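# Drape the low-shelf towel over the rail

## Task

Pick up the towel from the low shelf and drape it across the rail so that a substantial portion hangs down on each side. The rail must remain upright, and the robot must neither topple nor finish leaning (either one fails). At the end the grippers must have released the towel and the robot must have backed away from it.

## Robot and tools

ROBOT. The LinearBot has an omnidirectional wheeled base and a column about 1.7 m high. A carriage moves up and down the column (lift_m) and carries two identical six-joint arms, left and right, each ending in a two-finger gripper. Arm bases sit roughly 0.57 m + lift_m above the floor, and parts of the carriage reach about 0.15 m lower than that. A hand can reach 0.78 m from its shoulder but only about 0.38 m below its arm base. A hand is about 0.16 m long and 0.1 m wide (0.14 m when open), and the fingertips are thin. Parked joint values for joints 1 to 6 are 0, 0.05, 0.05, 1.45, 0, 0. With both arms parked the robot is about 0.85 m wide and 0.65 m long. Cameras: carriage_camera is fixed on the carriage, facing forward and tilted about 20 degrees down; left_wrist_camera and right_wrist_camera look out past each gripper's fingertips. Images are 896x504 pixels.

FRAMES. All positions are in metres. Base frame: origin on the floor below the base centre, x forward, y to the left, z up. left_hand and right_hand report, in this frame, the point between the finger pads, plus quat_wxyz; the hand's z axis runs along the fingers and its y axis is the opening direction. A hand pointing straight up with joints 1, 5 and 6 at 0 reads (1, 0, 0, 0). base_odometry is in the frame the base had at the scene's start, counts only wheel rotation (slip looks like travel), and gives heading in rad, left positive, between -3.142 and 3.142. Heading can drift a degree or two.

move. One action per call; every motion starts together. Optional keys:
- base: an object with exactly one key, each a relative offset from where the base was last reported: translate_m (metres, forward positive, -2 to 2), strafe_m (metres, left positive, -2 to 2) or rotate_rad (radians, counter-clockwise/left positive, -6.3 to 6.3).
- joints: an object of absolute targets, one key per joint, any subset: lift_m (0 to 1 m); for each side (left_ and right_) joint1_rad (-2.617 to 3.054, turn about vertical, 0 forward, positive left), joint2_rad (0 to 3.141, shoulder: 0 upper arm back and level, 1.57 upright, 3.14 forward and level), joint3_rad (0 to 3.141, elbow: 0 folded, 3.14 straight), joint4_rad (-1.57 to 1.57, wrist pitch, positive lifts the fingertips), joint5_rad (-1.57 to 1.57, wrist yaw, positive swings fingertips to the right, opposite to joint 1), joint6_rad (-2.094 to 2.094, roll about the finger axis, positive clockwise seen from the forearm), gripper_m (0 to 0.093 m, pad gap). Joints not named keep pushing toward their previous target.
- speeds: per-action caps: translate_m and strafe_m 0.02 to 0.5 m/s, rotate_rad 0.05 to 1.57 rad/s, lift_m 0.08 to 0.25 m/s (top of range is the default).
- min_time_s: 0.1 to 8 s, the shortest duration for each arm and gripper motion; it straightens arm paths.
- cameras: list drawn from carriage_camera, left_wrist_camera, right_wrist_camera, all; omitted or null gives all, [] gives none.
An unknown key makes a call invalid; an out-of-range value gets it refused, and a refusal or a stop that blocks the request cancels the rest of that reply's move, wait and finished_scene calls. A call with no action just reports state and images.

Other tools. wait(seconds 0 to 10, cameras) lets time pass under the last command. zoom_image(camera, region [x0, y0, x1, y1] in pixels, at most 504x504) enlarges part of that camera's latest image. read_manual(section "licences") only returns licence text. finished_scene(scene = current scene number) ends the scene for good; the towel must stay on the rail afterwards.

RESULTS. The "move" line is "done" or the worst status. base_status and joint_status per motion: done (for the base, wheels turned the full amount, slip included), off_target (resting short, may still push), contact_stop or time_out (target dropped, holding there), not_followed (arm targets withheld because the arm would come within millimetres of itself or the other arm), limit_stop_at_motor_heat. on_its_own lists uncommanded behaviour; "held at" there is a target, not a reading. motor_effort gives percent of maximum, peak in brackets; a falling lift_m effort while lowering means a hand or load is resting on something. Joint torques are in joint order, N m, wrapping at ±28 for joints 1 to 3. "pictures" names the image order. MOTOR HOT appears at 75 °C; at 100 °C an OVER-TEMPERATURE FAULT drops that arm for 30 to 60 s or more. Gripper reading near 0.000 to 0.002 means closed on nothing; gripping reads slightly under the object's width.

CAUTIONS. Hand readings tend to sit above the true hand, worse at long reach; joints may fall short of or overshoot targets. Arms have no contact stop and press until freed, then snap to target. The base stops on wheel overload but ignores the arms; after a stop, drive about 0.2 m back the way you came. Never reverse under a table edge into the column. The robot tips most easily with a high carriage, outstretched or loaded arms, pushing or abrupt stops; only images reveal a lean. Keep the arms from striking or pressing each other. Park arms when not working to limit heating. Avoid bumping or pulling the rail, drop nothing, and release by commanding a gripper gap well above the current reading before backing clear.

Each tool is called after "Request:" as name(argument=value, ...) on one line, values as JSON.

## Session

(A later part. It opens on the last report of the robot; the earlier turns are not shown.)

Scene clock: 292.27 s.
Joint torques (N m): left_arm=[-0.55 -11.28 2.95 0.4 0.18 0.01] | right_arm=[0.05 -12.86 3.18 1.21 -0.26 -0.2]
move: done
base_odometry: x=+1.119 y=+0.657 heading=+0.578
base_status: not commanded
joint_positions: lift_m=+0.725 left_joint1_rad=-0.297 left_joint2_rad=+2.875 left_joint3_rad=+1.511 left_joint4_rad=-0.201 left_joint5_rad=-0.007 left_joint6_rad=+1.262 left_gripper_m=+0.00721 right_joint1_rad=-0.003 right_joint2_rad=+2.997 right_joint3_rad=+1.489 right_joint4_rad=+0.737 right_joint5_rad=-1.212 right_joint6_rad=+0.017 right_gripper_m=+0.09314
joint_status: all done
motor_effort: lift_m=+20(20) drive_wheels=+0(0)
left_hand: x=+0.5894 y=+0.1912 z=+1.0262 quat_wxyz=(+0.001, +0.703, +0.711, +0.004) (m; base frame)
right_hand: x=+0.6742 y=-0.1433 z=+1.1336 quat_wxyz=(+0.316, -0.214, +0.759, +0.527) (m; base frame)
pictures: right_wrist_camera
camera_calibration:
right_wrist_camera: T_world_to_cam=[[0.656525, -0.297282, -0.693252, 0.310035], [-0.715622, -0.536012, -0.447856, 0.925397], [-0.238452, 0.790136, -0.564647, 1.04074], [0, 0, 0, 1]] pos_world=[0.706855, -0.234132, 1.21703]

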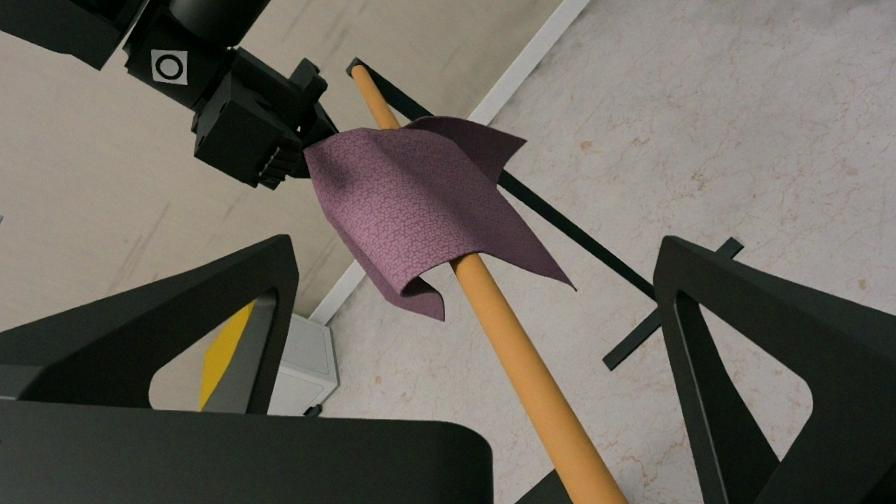

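Request:
move(cameras=["carriage_camera", "right_wrist_camera"])

Request:
zoom_image(camera="carriage_camera", region=[350, 370, 470, 470])

Request:
zoom_image(camera="right_wrist_camera", region=[280, 90, 600, 350])

Scene clock: 306.30 s.
Joint torques (N m): left_arm=[-0.57 -11.33 2.89 0.38 0.18 0.02] | right_arm=[0.12 -12.89 3.21 1.16 -0.26 -0.17]
base_odometry: x=+1.119 y=+0.657 heading=+0.578
base_status: not commanded
joint_positions: lift_m=+0.725 left_joint1_rad=-0.297 left_joint2_rad=+2.875 left_joint3_rad=+1.511 left_joint4_rad=-0.201 left_joint5_rad=-0.007 left_joint6_rad=+1.262 left_gripper_m=+0.00721 right_joint1_rad=-0.003 right_joint2_rad=+2.997 right_joint3_rad=+1.489 right_joint4_rad=+0.735 right_joint5_rad=-1.211 right_joint6_rad=+0.015 right_gripper_m=+0.09314
joint_status: all done
motor_effort: lift_m=+20(20) drive_wheels=+0(0)
left_hand: x=+0.5894 y=+0.1912 z=+1.0262 quat_wxyz=(+0.001, +0.703, +0.711, +0.004) (m; base frame)
right_hand: x=+0.6741 y=-0.1433 z=+1.1335 quat_wxyz=(+0.316, -0.215, +0.759, +0.526) (m; base frame)
pictures: carriage_camera, right_wrist_camera
camera_calibration:
carriage_camera: T_world_to_cam=[[-0.00559344, -0.999683, -0.0245389, 0.0462887], [-0.377647, 0.0248338, -0.925616, 1.6623], [0.925933, 0.00408966, -0.377667, 0.512941], [0, 0, 0, 1]] pos_world=[0.153073, 0.00289509, 1.73351]
right_wrist_camera: T_world_to_cam=[[0.657026, -0.297673, -0.69261, 0.308842], [-0.715232, -0.536487, -0.447912, 0.925003], [-0.238245, 0.789666, -0.565391, 1.04129], [0, 0, 0, 1]] pos_world=[0.706756, -0.234086, 1.21696]

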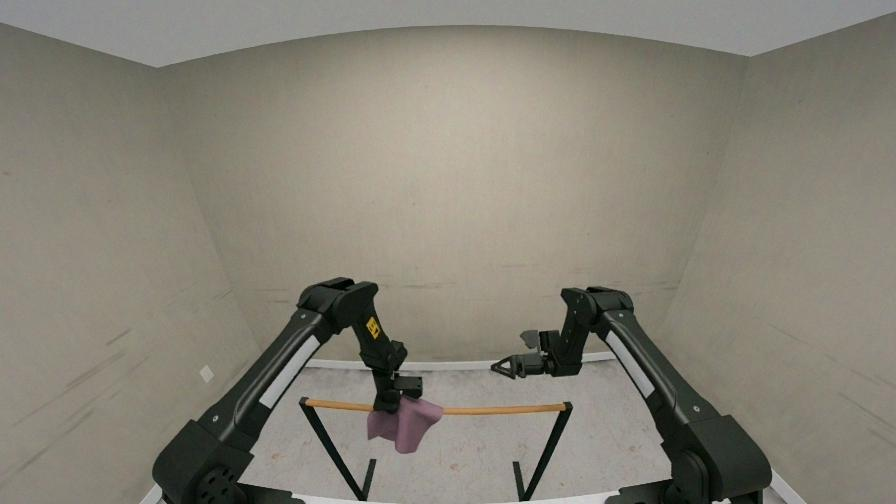

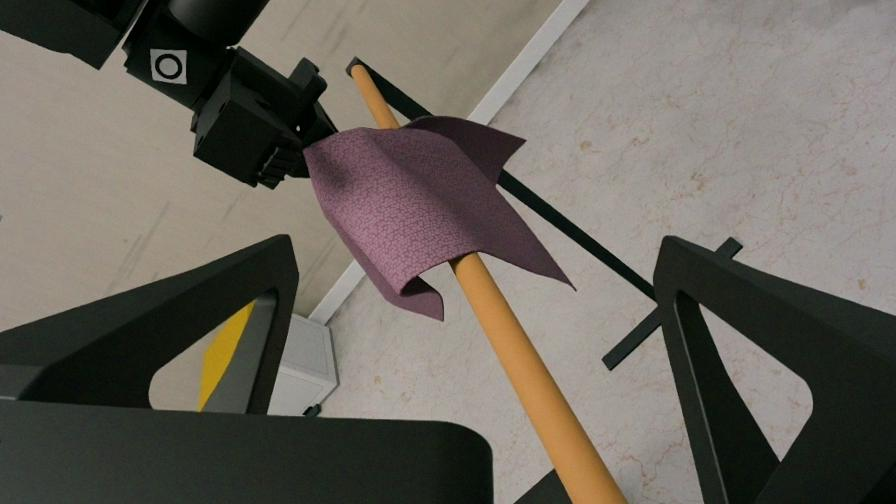

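Scaled by 4.200 from the camera's 896x504 image, which has a finer 1280x720 frame.

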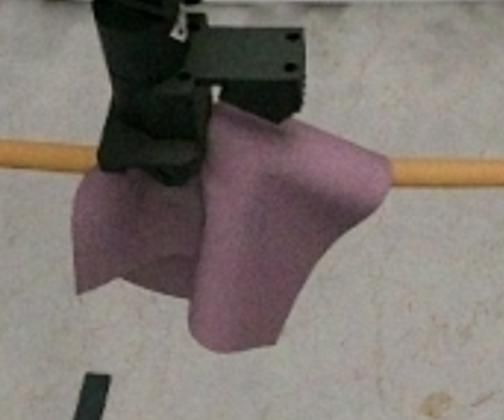

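Scaled by 1.575 from the camera's 896x504 image, which has a finer 1280x720 frame.

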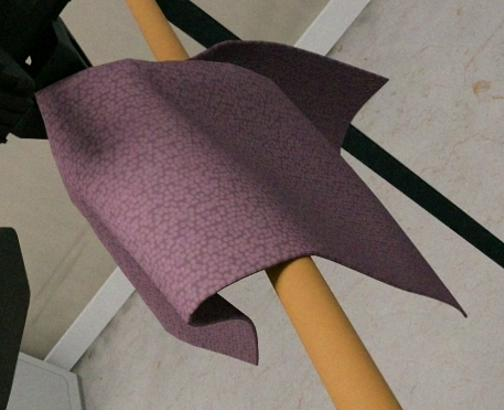

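Request:
move(joints={"lift_m": 0.75}, speeds={"lift_m": 0.08}, cameras=[])

Request:
move(base={"translate_m": -0.02}, speeds={"translate_m": 0.04}, cameras=[])

Request:
move(joints={"lift_m": 0.705}, speeds={"lift_m": 0.08}, cameras=["carriage_camera", "right_wrist_camera"])

Request:
zoom_image(camera="carriage_camera", region=[350, 370, 470, 470])

Request:
zoom_image(camera="right_wrist_camera", region=[280, 90, 600, 350])

Scene clock: 329.13 s.
Joint torques (N m): left_arm=[-0.55 -11.34 2.99 0.36 0.17 0.01] | right_arm=[0.05 -12.85 3.49 1.22 -0.25 -0.15]
move: done
base_odometry: x=+1.119 y=+0.657 heading=+0.578
base_status: not commanded
joint_positions: lift_m=+0.750 left_joint1_rad=-0.297 left_joint2_rad=+2.875 left_joint3_rad=+1.511 left_joint4_rad=-0.201 left_joint5_rad=-0.007 left_joint6_rad=+1.262 left_gripper_m=+0.00721 right_joint1_rad=-0.003 right_joint2_rad=+2.997 right_joint3_rad=+1.488 right_joint4_rad=+0.726 right_joint5_rad=-1.209 right_joint6_rad=+0.015 right_gripper_m=+0.09314
joint_status: all done
motor_effort: lift_m=+25(30) drive_wheels=+0(1)
left_hand: x=+0.5892 y=+0.1913 z=+1.0506 quat_wxyz=(+0.001, +0.703, +0.711, +0.004) (m; base frame)
right_hand: x=+0.6734 y=-0.1434 z=+1.1568 quat_wxyz=(+0.313, -0.212, +0.761, +0.527) (m; base frame)
pictures: none
No camera images: "cameras" was empty.

Scene clock: 330.07 s.
Joint torques (N m): left_arm=[-0.62 -11.34 2.88 0.39 0.17 0.01] | right_arm=[0.08 -12.92 3.19 1.24 -0.3 -0.16]
move: done
base_odometry: x=+1.102 y=+0.645 heading=+0.577
base_status: done
joint_positions: lift_m=+0.750 left_joint1_rad=-0.297 left_joint2_rad=+2.875 left_joint3_rad=+1.511 left_joint4_rad=-0.201 left_joint5_rad=-0.007 left_joint6_rad=+1.262 left_gripper_m=+0.00721 right_joint1_rad=-0.003 right_joint2_rad=+2.997 right_joint3_rad=+1.488 right_joint4_rad=+0.726 right_joint5_rad=-1.209 right_joint6_rad=+0.015 right_gripper_m=+0.09314
joint_status: not commanded
motor_effort: lift_m=+25(25) drive_wheels=+6(10)
left_hand: x=+0.5893 y=+0.1914 z=+1.0506 quat_wxyz=(+0.001, +0.703, +0.711, +0.004) (m; base frame)
right_hand: x=+0.6734 y=-0.1434 z=+1.1567 quat_wxyz=(+0.313, -0.212, +0.761, +0.527) (m; base frame)
pictures: none
No camera images: "cameras" was empty.

Scene clock: 331.07 s.
Joint torques (N m): left_arm=[-0.65 -11.29 2.97 0.33 0.19 0.01] | right_arm=[0.02 -12.72 3.15 1.27 -0.32 -0.16]
move: done
base_odometry: x=+1.102 y=+0.645 heading=+0.577
base_status: not commanded
joint_positions: lift_m=+0.705 left_joint1_rad=-0.297 left_joint2_rad=+2.875 left_joint3_rad=+1.512 left_joint4_rad=-0.198 left_joint5_rad=-0.007 left_joint6_rad=+1.262 left_gripper_m=+0.00721 right_joint1_rad=-0.003 right_joint2_rad=+2.997 right_joint3_rad=+1.489 right_joint4_rad=+0.722 right_joint5_rad=-1.208 right_joint6_rad=+0.015 right_gripper_m=+0.09314
joint_status: all done
motor_effort: lift_m=+20(21) drive_wheels=-5(7)
left_hand: x=+0.5903 y=+0.1911 z=+1.0063 quat_wxyz=(+0.002, +0.703, +0.711, +0.005) (m; base frame)
right_hand: x=+0.6733 y=-0.1435 z=+1.1119 quat_wxyz=(+0.312, -0.211, +0.762, +0.527) (m; base frame)
pictures: carriage_camera, right_wrist_camera
camera_calibration:
carriage_camera: T_world_to_cam=[[-0.00559344, -0.999683, -0.0245389, 0.0457986], [-0.377647, 0.0248338, -0.925616, 1.64381], [0.925933, 0.00408966, -0.377667, 0.505399], [0, 0, 0, 1]] pos_world=[0.153073, 0.00289509, 1.71354]
right_wrist_camera: T_world_to_cam=[[0.647616, -0.300562, -0.700183, 0.308774], [-0.721934, -0.53597, -0.437662, 0.907808], [-0.243732, 0.788922, -0.564089, 1.03118], [0, 0, 0, 1]] pos_world=[0.706741, -0.234153, 1.19519]

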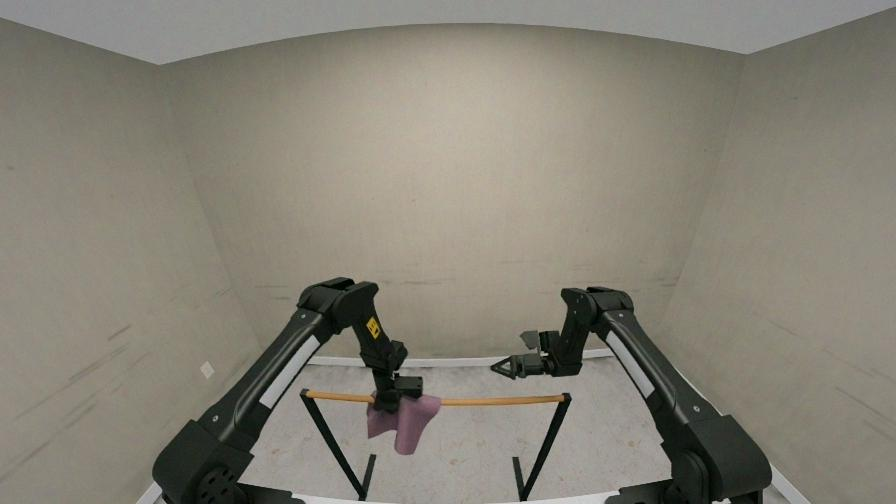

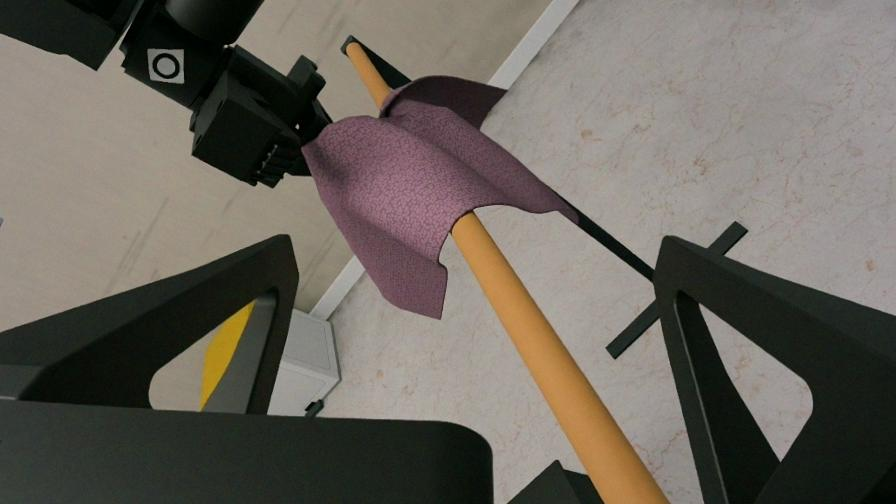

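Scaled by 4.200 from the camera's 896x504 image, which has a finer 1280x720 frame.

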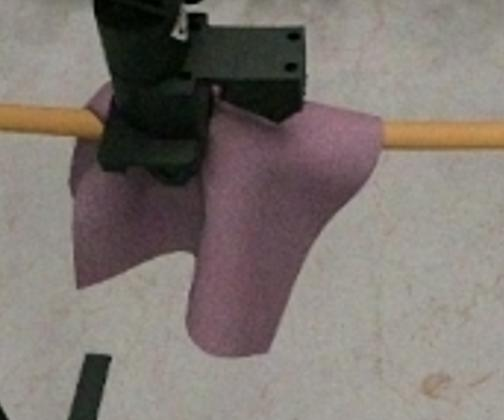

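Scaled by 1.575 from the camera's 896x504 image, which has a finer 1280x720 frame.

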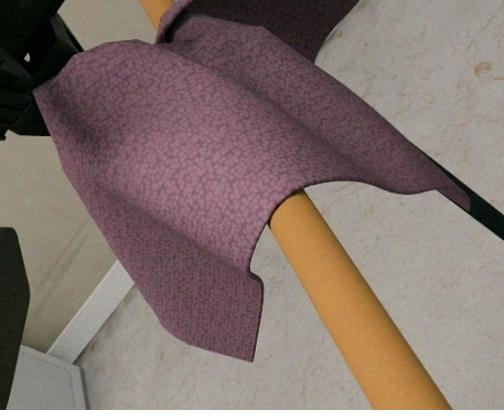

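Request:
move(joints={"left_gripper_m": 0.03}, min_time_s=3, cameras=["right_wrist_camera"])

Request:
zoom_image(camera="right_wrist_camera", region=[280, 60, 600, 350])

Scene clock: 344.07 s.
Joint torques (N m): left_arm=[-0.64 -11.37 2.88 0.37 0.19 0.01] | right_arm=[0.01 -12.88 3.17 1.28 -0.31 -0.15]
move: done
base_odometry: x=+1.102 y=+0.645 heading=+0.577
base_status: not commanded
joint_positions: lift_m=+0.705 left_joint1_rad=-0.297 left_joint2_rad=+2.875 left_joint3_rad=+1.512 left_joint4_rad=-0.198 left_joint5_rad=-0.007 left_joint6_rad=+1.262 left_gripper_m=+0.02993 right_joint1_rad=-0.003 right_joint2_rad=+2.997 right_joint3_rad=+1.489 right_joint4_rad=+0.722 right_joint5_rad=-1.208 right_joint6_rad=+0.015 right_gripper_m=+0.09314
joint_status: all done
motor_effort: lift_m=+20(20) drive_wheels=-5(5)
left_hand: x=+0.5903 y=+0.1911 z=+1.0063 quat_wxyz=(+0.002, +0.703, +0.711, +0.005) (m; base frame)
right_hand: x=+0.6733 y=-0.1435 z=+1.1119 quat_wxyz=(+0.312, -0.211, +0.762, +0.527) (m; base frame)
pictures: right_wrist_camera
camera_calibration:
right_wrist_camera: T_world_to_cam=[[0.647616, -0.300562, -0.700183, 0.308774], [-0.721934, -0.53597, -0.437662, 0.907808], [-0.243732, 0.788922, -0.564089, 1.03118], [0, 0, 0, 1]] pos_world=[0.706741, -0.234153, 1.19519]

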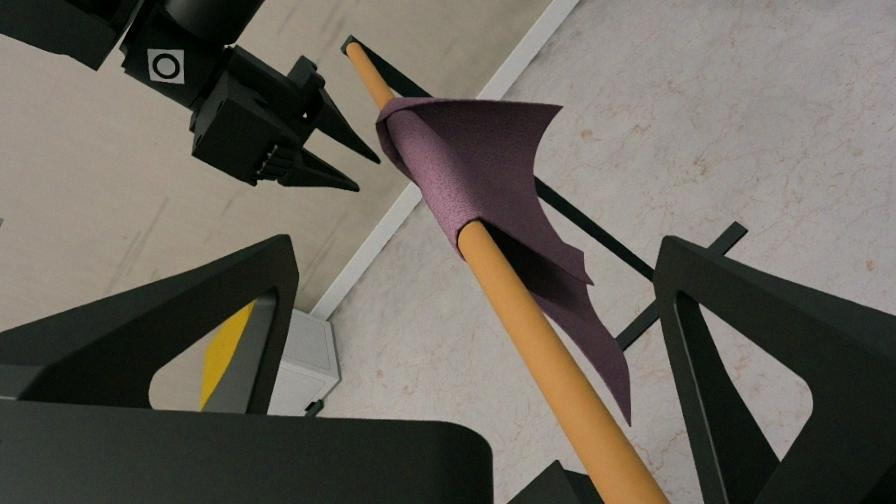

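Scaled by 1.575 from the camera's 896x504 image, which has a finer 1280x720 frame.

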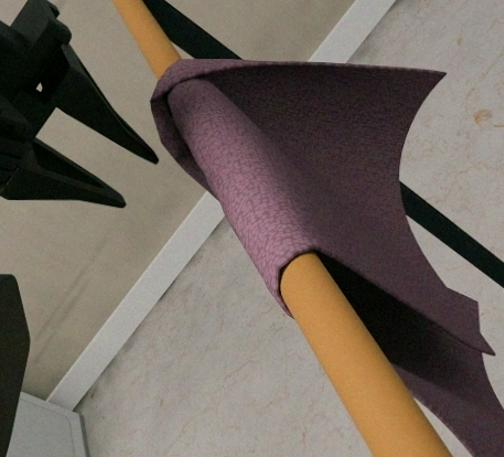

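Request:
wait(seconds=2, cameras=["right_wrist_camera", "carriage_camera"])

Request:
zoom_image(camera="carriage_camera", region=[330, 360, 480, 490])

Scene clock: 353.63 s.
Joint torques (N m): left_arm=[-0.59 -11.32 2.84 0.34 0.2 0.01] | right_arm=[0.09 -12.92 3.17 1.28 -0.32 -0.16]
base_odometry: x=+1.102 y=+0.645 heading=+0.577
base_status: not commanded
joint_positions: lift_m=+0.705 left_joint1_rad=-0.297 left_joint2_rad=+2.875 left_joint3_rad=+1.512 left_joint4_rad=-0.198 left_joint5_rad=-0.007 left_joint6_rad=+1.262 left_gripper_m=+0.02993 right_joint1_rad=-0.003 right_joint2_rad=+2.997 right_joint3_rad=+1.489 right_joint4_rad=+0.722 right_joint5_rad=-1.208 right_joint6_rad=+0.015 right_gripper_m=+0.09314
joint_status: all done
motor_effort: lift_m=+20(20) drive_wheels=-5(5)
left_hand: x=+0.5903 y=+0.1911 z=+1.0063 quat_wxyz=(+0.002, +0.703, +0.711, +0.005) (m; base frame)
right_hand: x=+0.6733 y=-0.1435 z=+1.1119 quat_wxyz=(+0.312, -0.211, +0.762, +0.527) (m; base frame)
wait: 2.00 s; at rest from the start
pictures: carriage_camera, right_wrist_camera
camera_calibration:
carriage_camera: T_world_to_cam=[[-0.00559344, -0.999683, -0.0245389, 0.0457986], [-0.377647, 0.0248338, -0.925616, 1.64381], [0.925933, 0.00408966, -0.377667, 0.505399], [0, 0, 0, 1]] pos_world=[0.153073, 0.00289509, 1.71354]
right_wrist_camera: T_world_to_cam=[[0.647616, -0.300562, -0.700183, 0.308774], [-0.721934, -0.53597, -0.437662, 0.907808], [-0.243732, 0.788922, -0.564089, 1.03118], [0, 0, 0, 1]] pos_world=[0.706741, -0.234153, 1.19519]

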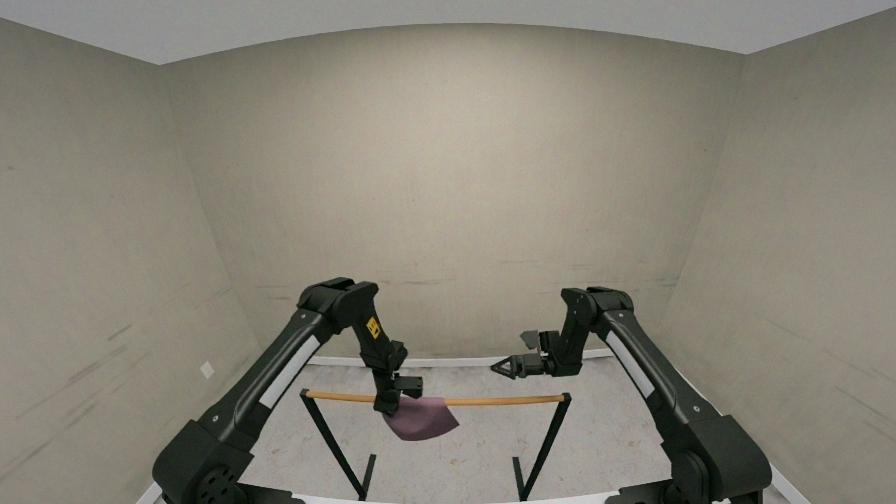

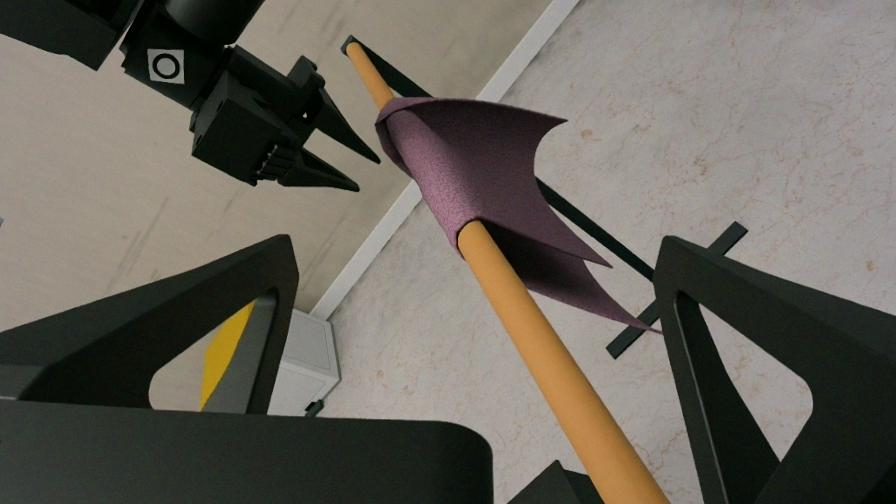

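Scaled by 3.360 from the camera's 896x504 image, which has a finer 1280x720 frame.

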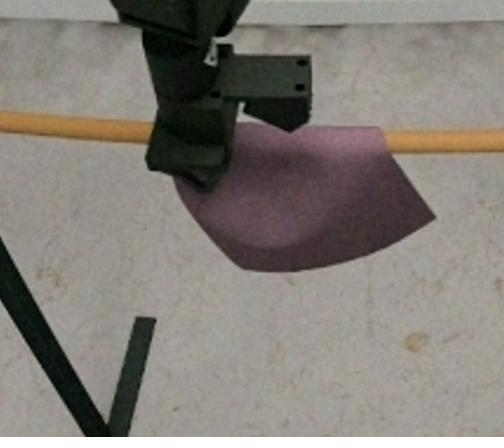

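Request:
wait(seconds=1, cameras=["right_wrist_camera"])

Request:
zoom_image(camera="right_wrist_camera", region=[330, 60, 690, 360])

Scene clock: 359.90 s.
Joint torques (N m): left_arm=[-0.61 -11.32 2.92 0.36 0.17 0] | right_arm=[0.05 -12.96 3.14 1.29 -0.29 -0.14]
base_odometry: x=+1.102 y=+0.645 heading=+0.577
base_status: not commanded
joint_positions: lift_m=+0.705 left_joint1_rad=-0.297 left_joint2_rad=+2.875 left_joint3_rad=+1.512 left_joint4_rad=-0.198 left_joint5_rad=-0.007 left_joint6_rad=+1.262 left_gripper_m=+0.02993 right_joint1_rad=-0.003 right_joint2_rad=+2.997 right_joint3_rad=+1.489 right_joint4_rad=+0.722 right_joint5_rad=-1.208 right_joint6_rad=+0.015 right_gripper_m=+0.09314
joint_status: all done
motor_effort: lift_m=+20(20) drive_wheels=-5(5)
left_hand: x=+0.5903 y=+0.1911 z=+1.0063 quat_wxyz=(+0.002, +0.703, +0.711, +0.005) (m; base frame)
right_hand: x=+0.6733 y=-0.1435 z=+1.1119 quat_wxyz=(+0.312, -0.211, +0.762, +0.527) (m; base frame)
wait: 1.00 s; at rest from the start
pictures: right_wrist_camera
camera_calibration:
right_wrist_camera: T_world_to_cam=[[0.647616, -0.300562, -0.700183, 0.308774], [-0.721934, -0.53597, -0.437662, 0.907808], [-0.243732, 0.788922, -0.564089, 1.03118], [0, 0, 0, 1]] pos_world=[0.706741, -0.234153, 1.19519]

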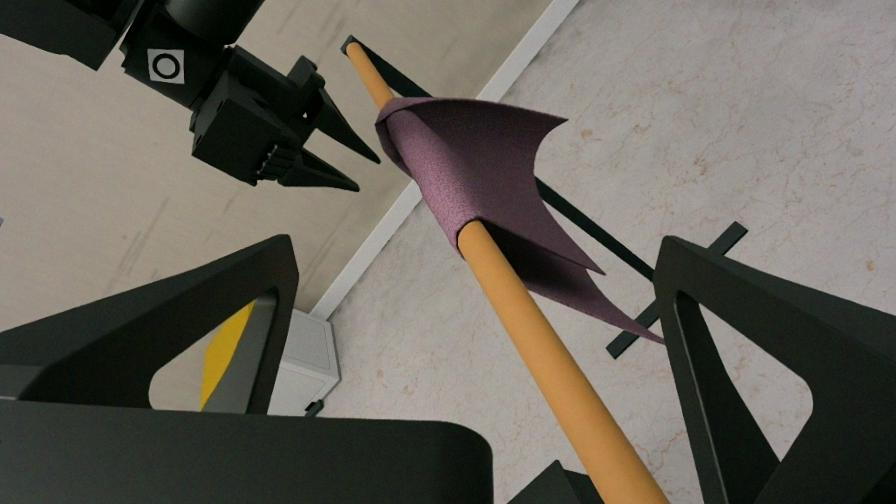

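Scaled by 1.400 from the camera's 896x504 image, which has a finer 1280x720 frame.

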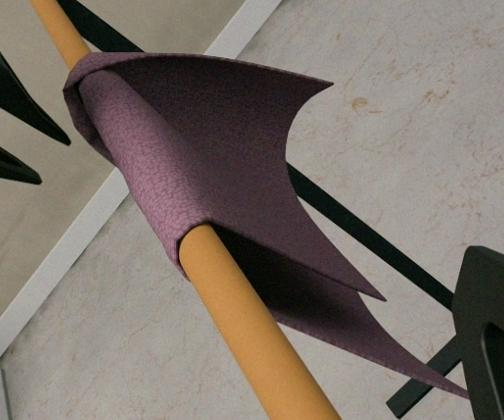

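Request:
move(joints={"lift_m": 0.76}, speeds={"lift_m": 0.08}, cameras=["right_wrist_camera"])

Request:
move(base={"translate_m": -0.65}, speeds={"translate_m": 0.12}, cameras=["right_wrist_camera", "carriage_camera"])

Request:
zoom_image(camera="carriage_camera", region=[250, 230, 600, 480])

Scene clock: 367.27 s.
Joint torques (N m): left_arm=[-0.58 -11.3 3.04 0.39 0.17 0] | right_arm=[0.03 -13.15 3.19 1.28 -0.32 -0.14]
move: done
base_odometry: x=+1.102 y=+0.645 heading=+0.577
base_status: not commanded
joint_positions: lift_m=+0.760 left_joint1_rad=-0.297 left_joint2_rad=+2.875 left_joint3_rad=+1.511 left_joint4_rad=-0.201 left_joint5_rad=-0.007 left_joint6_rad=+1.262 left_gripper_m=+0.02993 right_joint1_rad=-0.003 right_joint2_rad=+2.997 right_joint3_rad=+1.488 right_joint4_rad=+0.721 right_joint5_rad=-1.208 right_joint6_rad=+0.015 right_gripper_m=+0.09314
joint_status: all done
motor_effort: lift_m=+25(31) drive_wheels=-5(6)
left_hand: x=+0.5893 y=+0.1914 z=+1.0606 quat_wxyz=(+0.001, +0.703, +0.711, +0.004) (m; base frame)
right_hand: x=+0.6729 y=-0.1435 z=+1.1657 quat_wxyz=(+0.311, -0.210, +0.763, +0.527) (m; base frame)
pictures: right_wrist_camera
camera_calibration:
right_wrist_camera: T_world_to_cam=[[0.645849, -0.301285, -0.701503, 0.349303], [-0.723223, -0.535813, -0.435721, 0.929685], [-0.244599, 0.788753, -0.56395, 1.06187], [0, 0, 0, 1]] pos_world=[0.706504, -0.234172, 1.24896]

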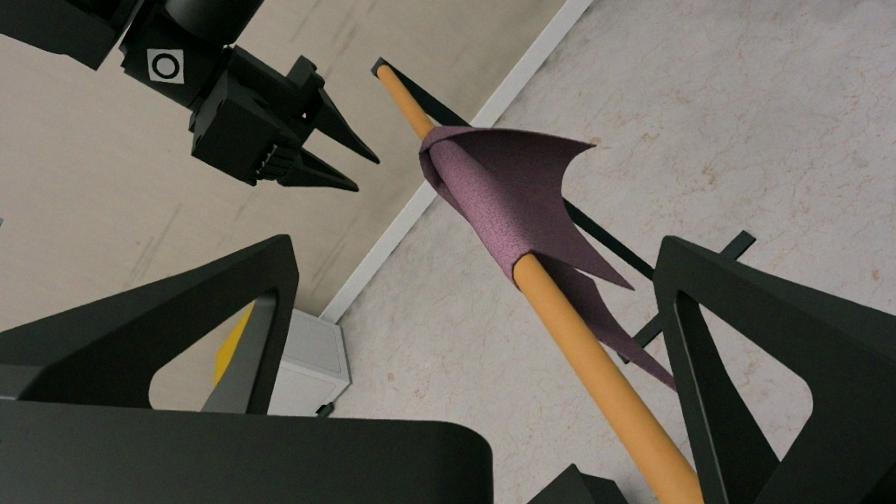

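Scene clock: 373.43 s.
Joint torques (N m): left_arm=[-0.49 -11.26 2.88 0.38 0.19 0.02] | right_arm=[0.05 -12.97 3.04 1.3 -0.33 -0.15]
move: done
base_odometry: x=+0.558 y=+0.291 heading=+0.577
base_status: done
joint_positions: lift_m=+0.760 left_joint1_rad=-0.297 left_joint2_rad=+2.875 left_joint3_rad=+1.511 left_joint4_rad=-0.201 left_joint5_rad=-0.007 left_joint6_rad=+1.262 left_gripper_m=+0.02993 right_joint1_rad=-0.003 right_joint2_rad=+2.997 right_joint3_rad=+1.488 right_joint4_rad=+0.721 right_joint5_rad=-1.207 right_joint6_rad=+0.015 right_gripper_m=+0.09314
joint_status: not commanded
motor_effort: lift_m=+24(25) drive_wheels=-2(14)
left_hand: x=+0.5893 y=+0.1914 z=+1.0606 quat_wxyz=(+0.001, +0.703, +0.711, +0.004) (m; base frame)
right_hand: x=+0.6730 y=-0.1436 z=+1.1657 quat_wxyz=(+0.311, -0.210, +0.763, +0.526) (m; base frame)
pictures: carriage_camera, right_wrist_camera
camera_calibration:
carriage_camera: T_world_to_cam=[[-0.00559344, -0.999683, -0.0245389, 0.0471334], [-0.377647, 0.0248338, -0.925616, 1.69416], [0.925933, 0.00408966, -0.377667, 0.525941], [0, 0, 0, 1]] pos_world=[0.153073, 0.00289509, 1.76793]
right_wrist_camera: T_world_to_cam=[[0.645685, -0.302012, -0.701341, 0.348989], [-0.723512, -0.53566, -0.43543, 0.929562], [-0.244175, 0.78858, -0.564376, 1.06206], [0, 0, 0, 1]] pos_world=[0.706541, -0.234192, 1.24892]

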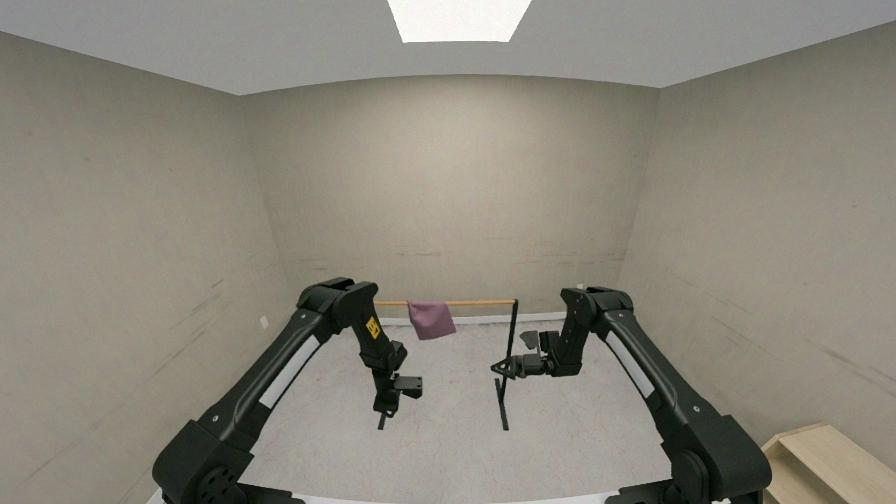

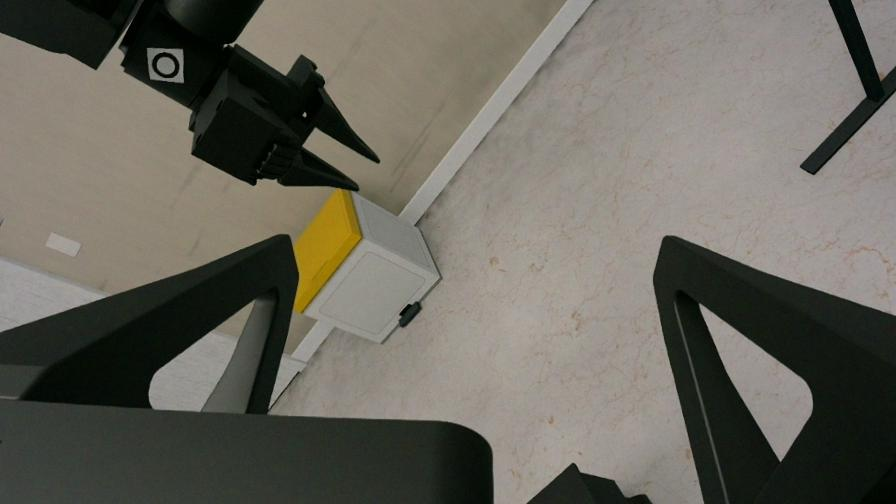

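Scaled by 1.440 from the camera's 896x504 image, which has a finer 1280x720 frame.

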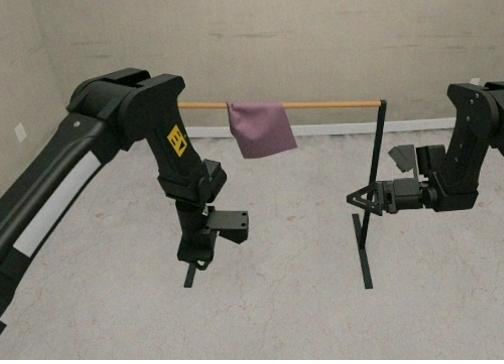

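Request:
finished_scene(scene=2)

The scene is finished: the task was done.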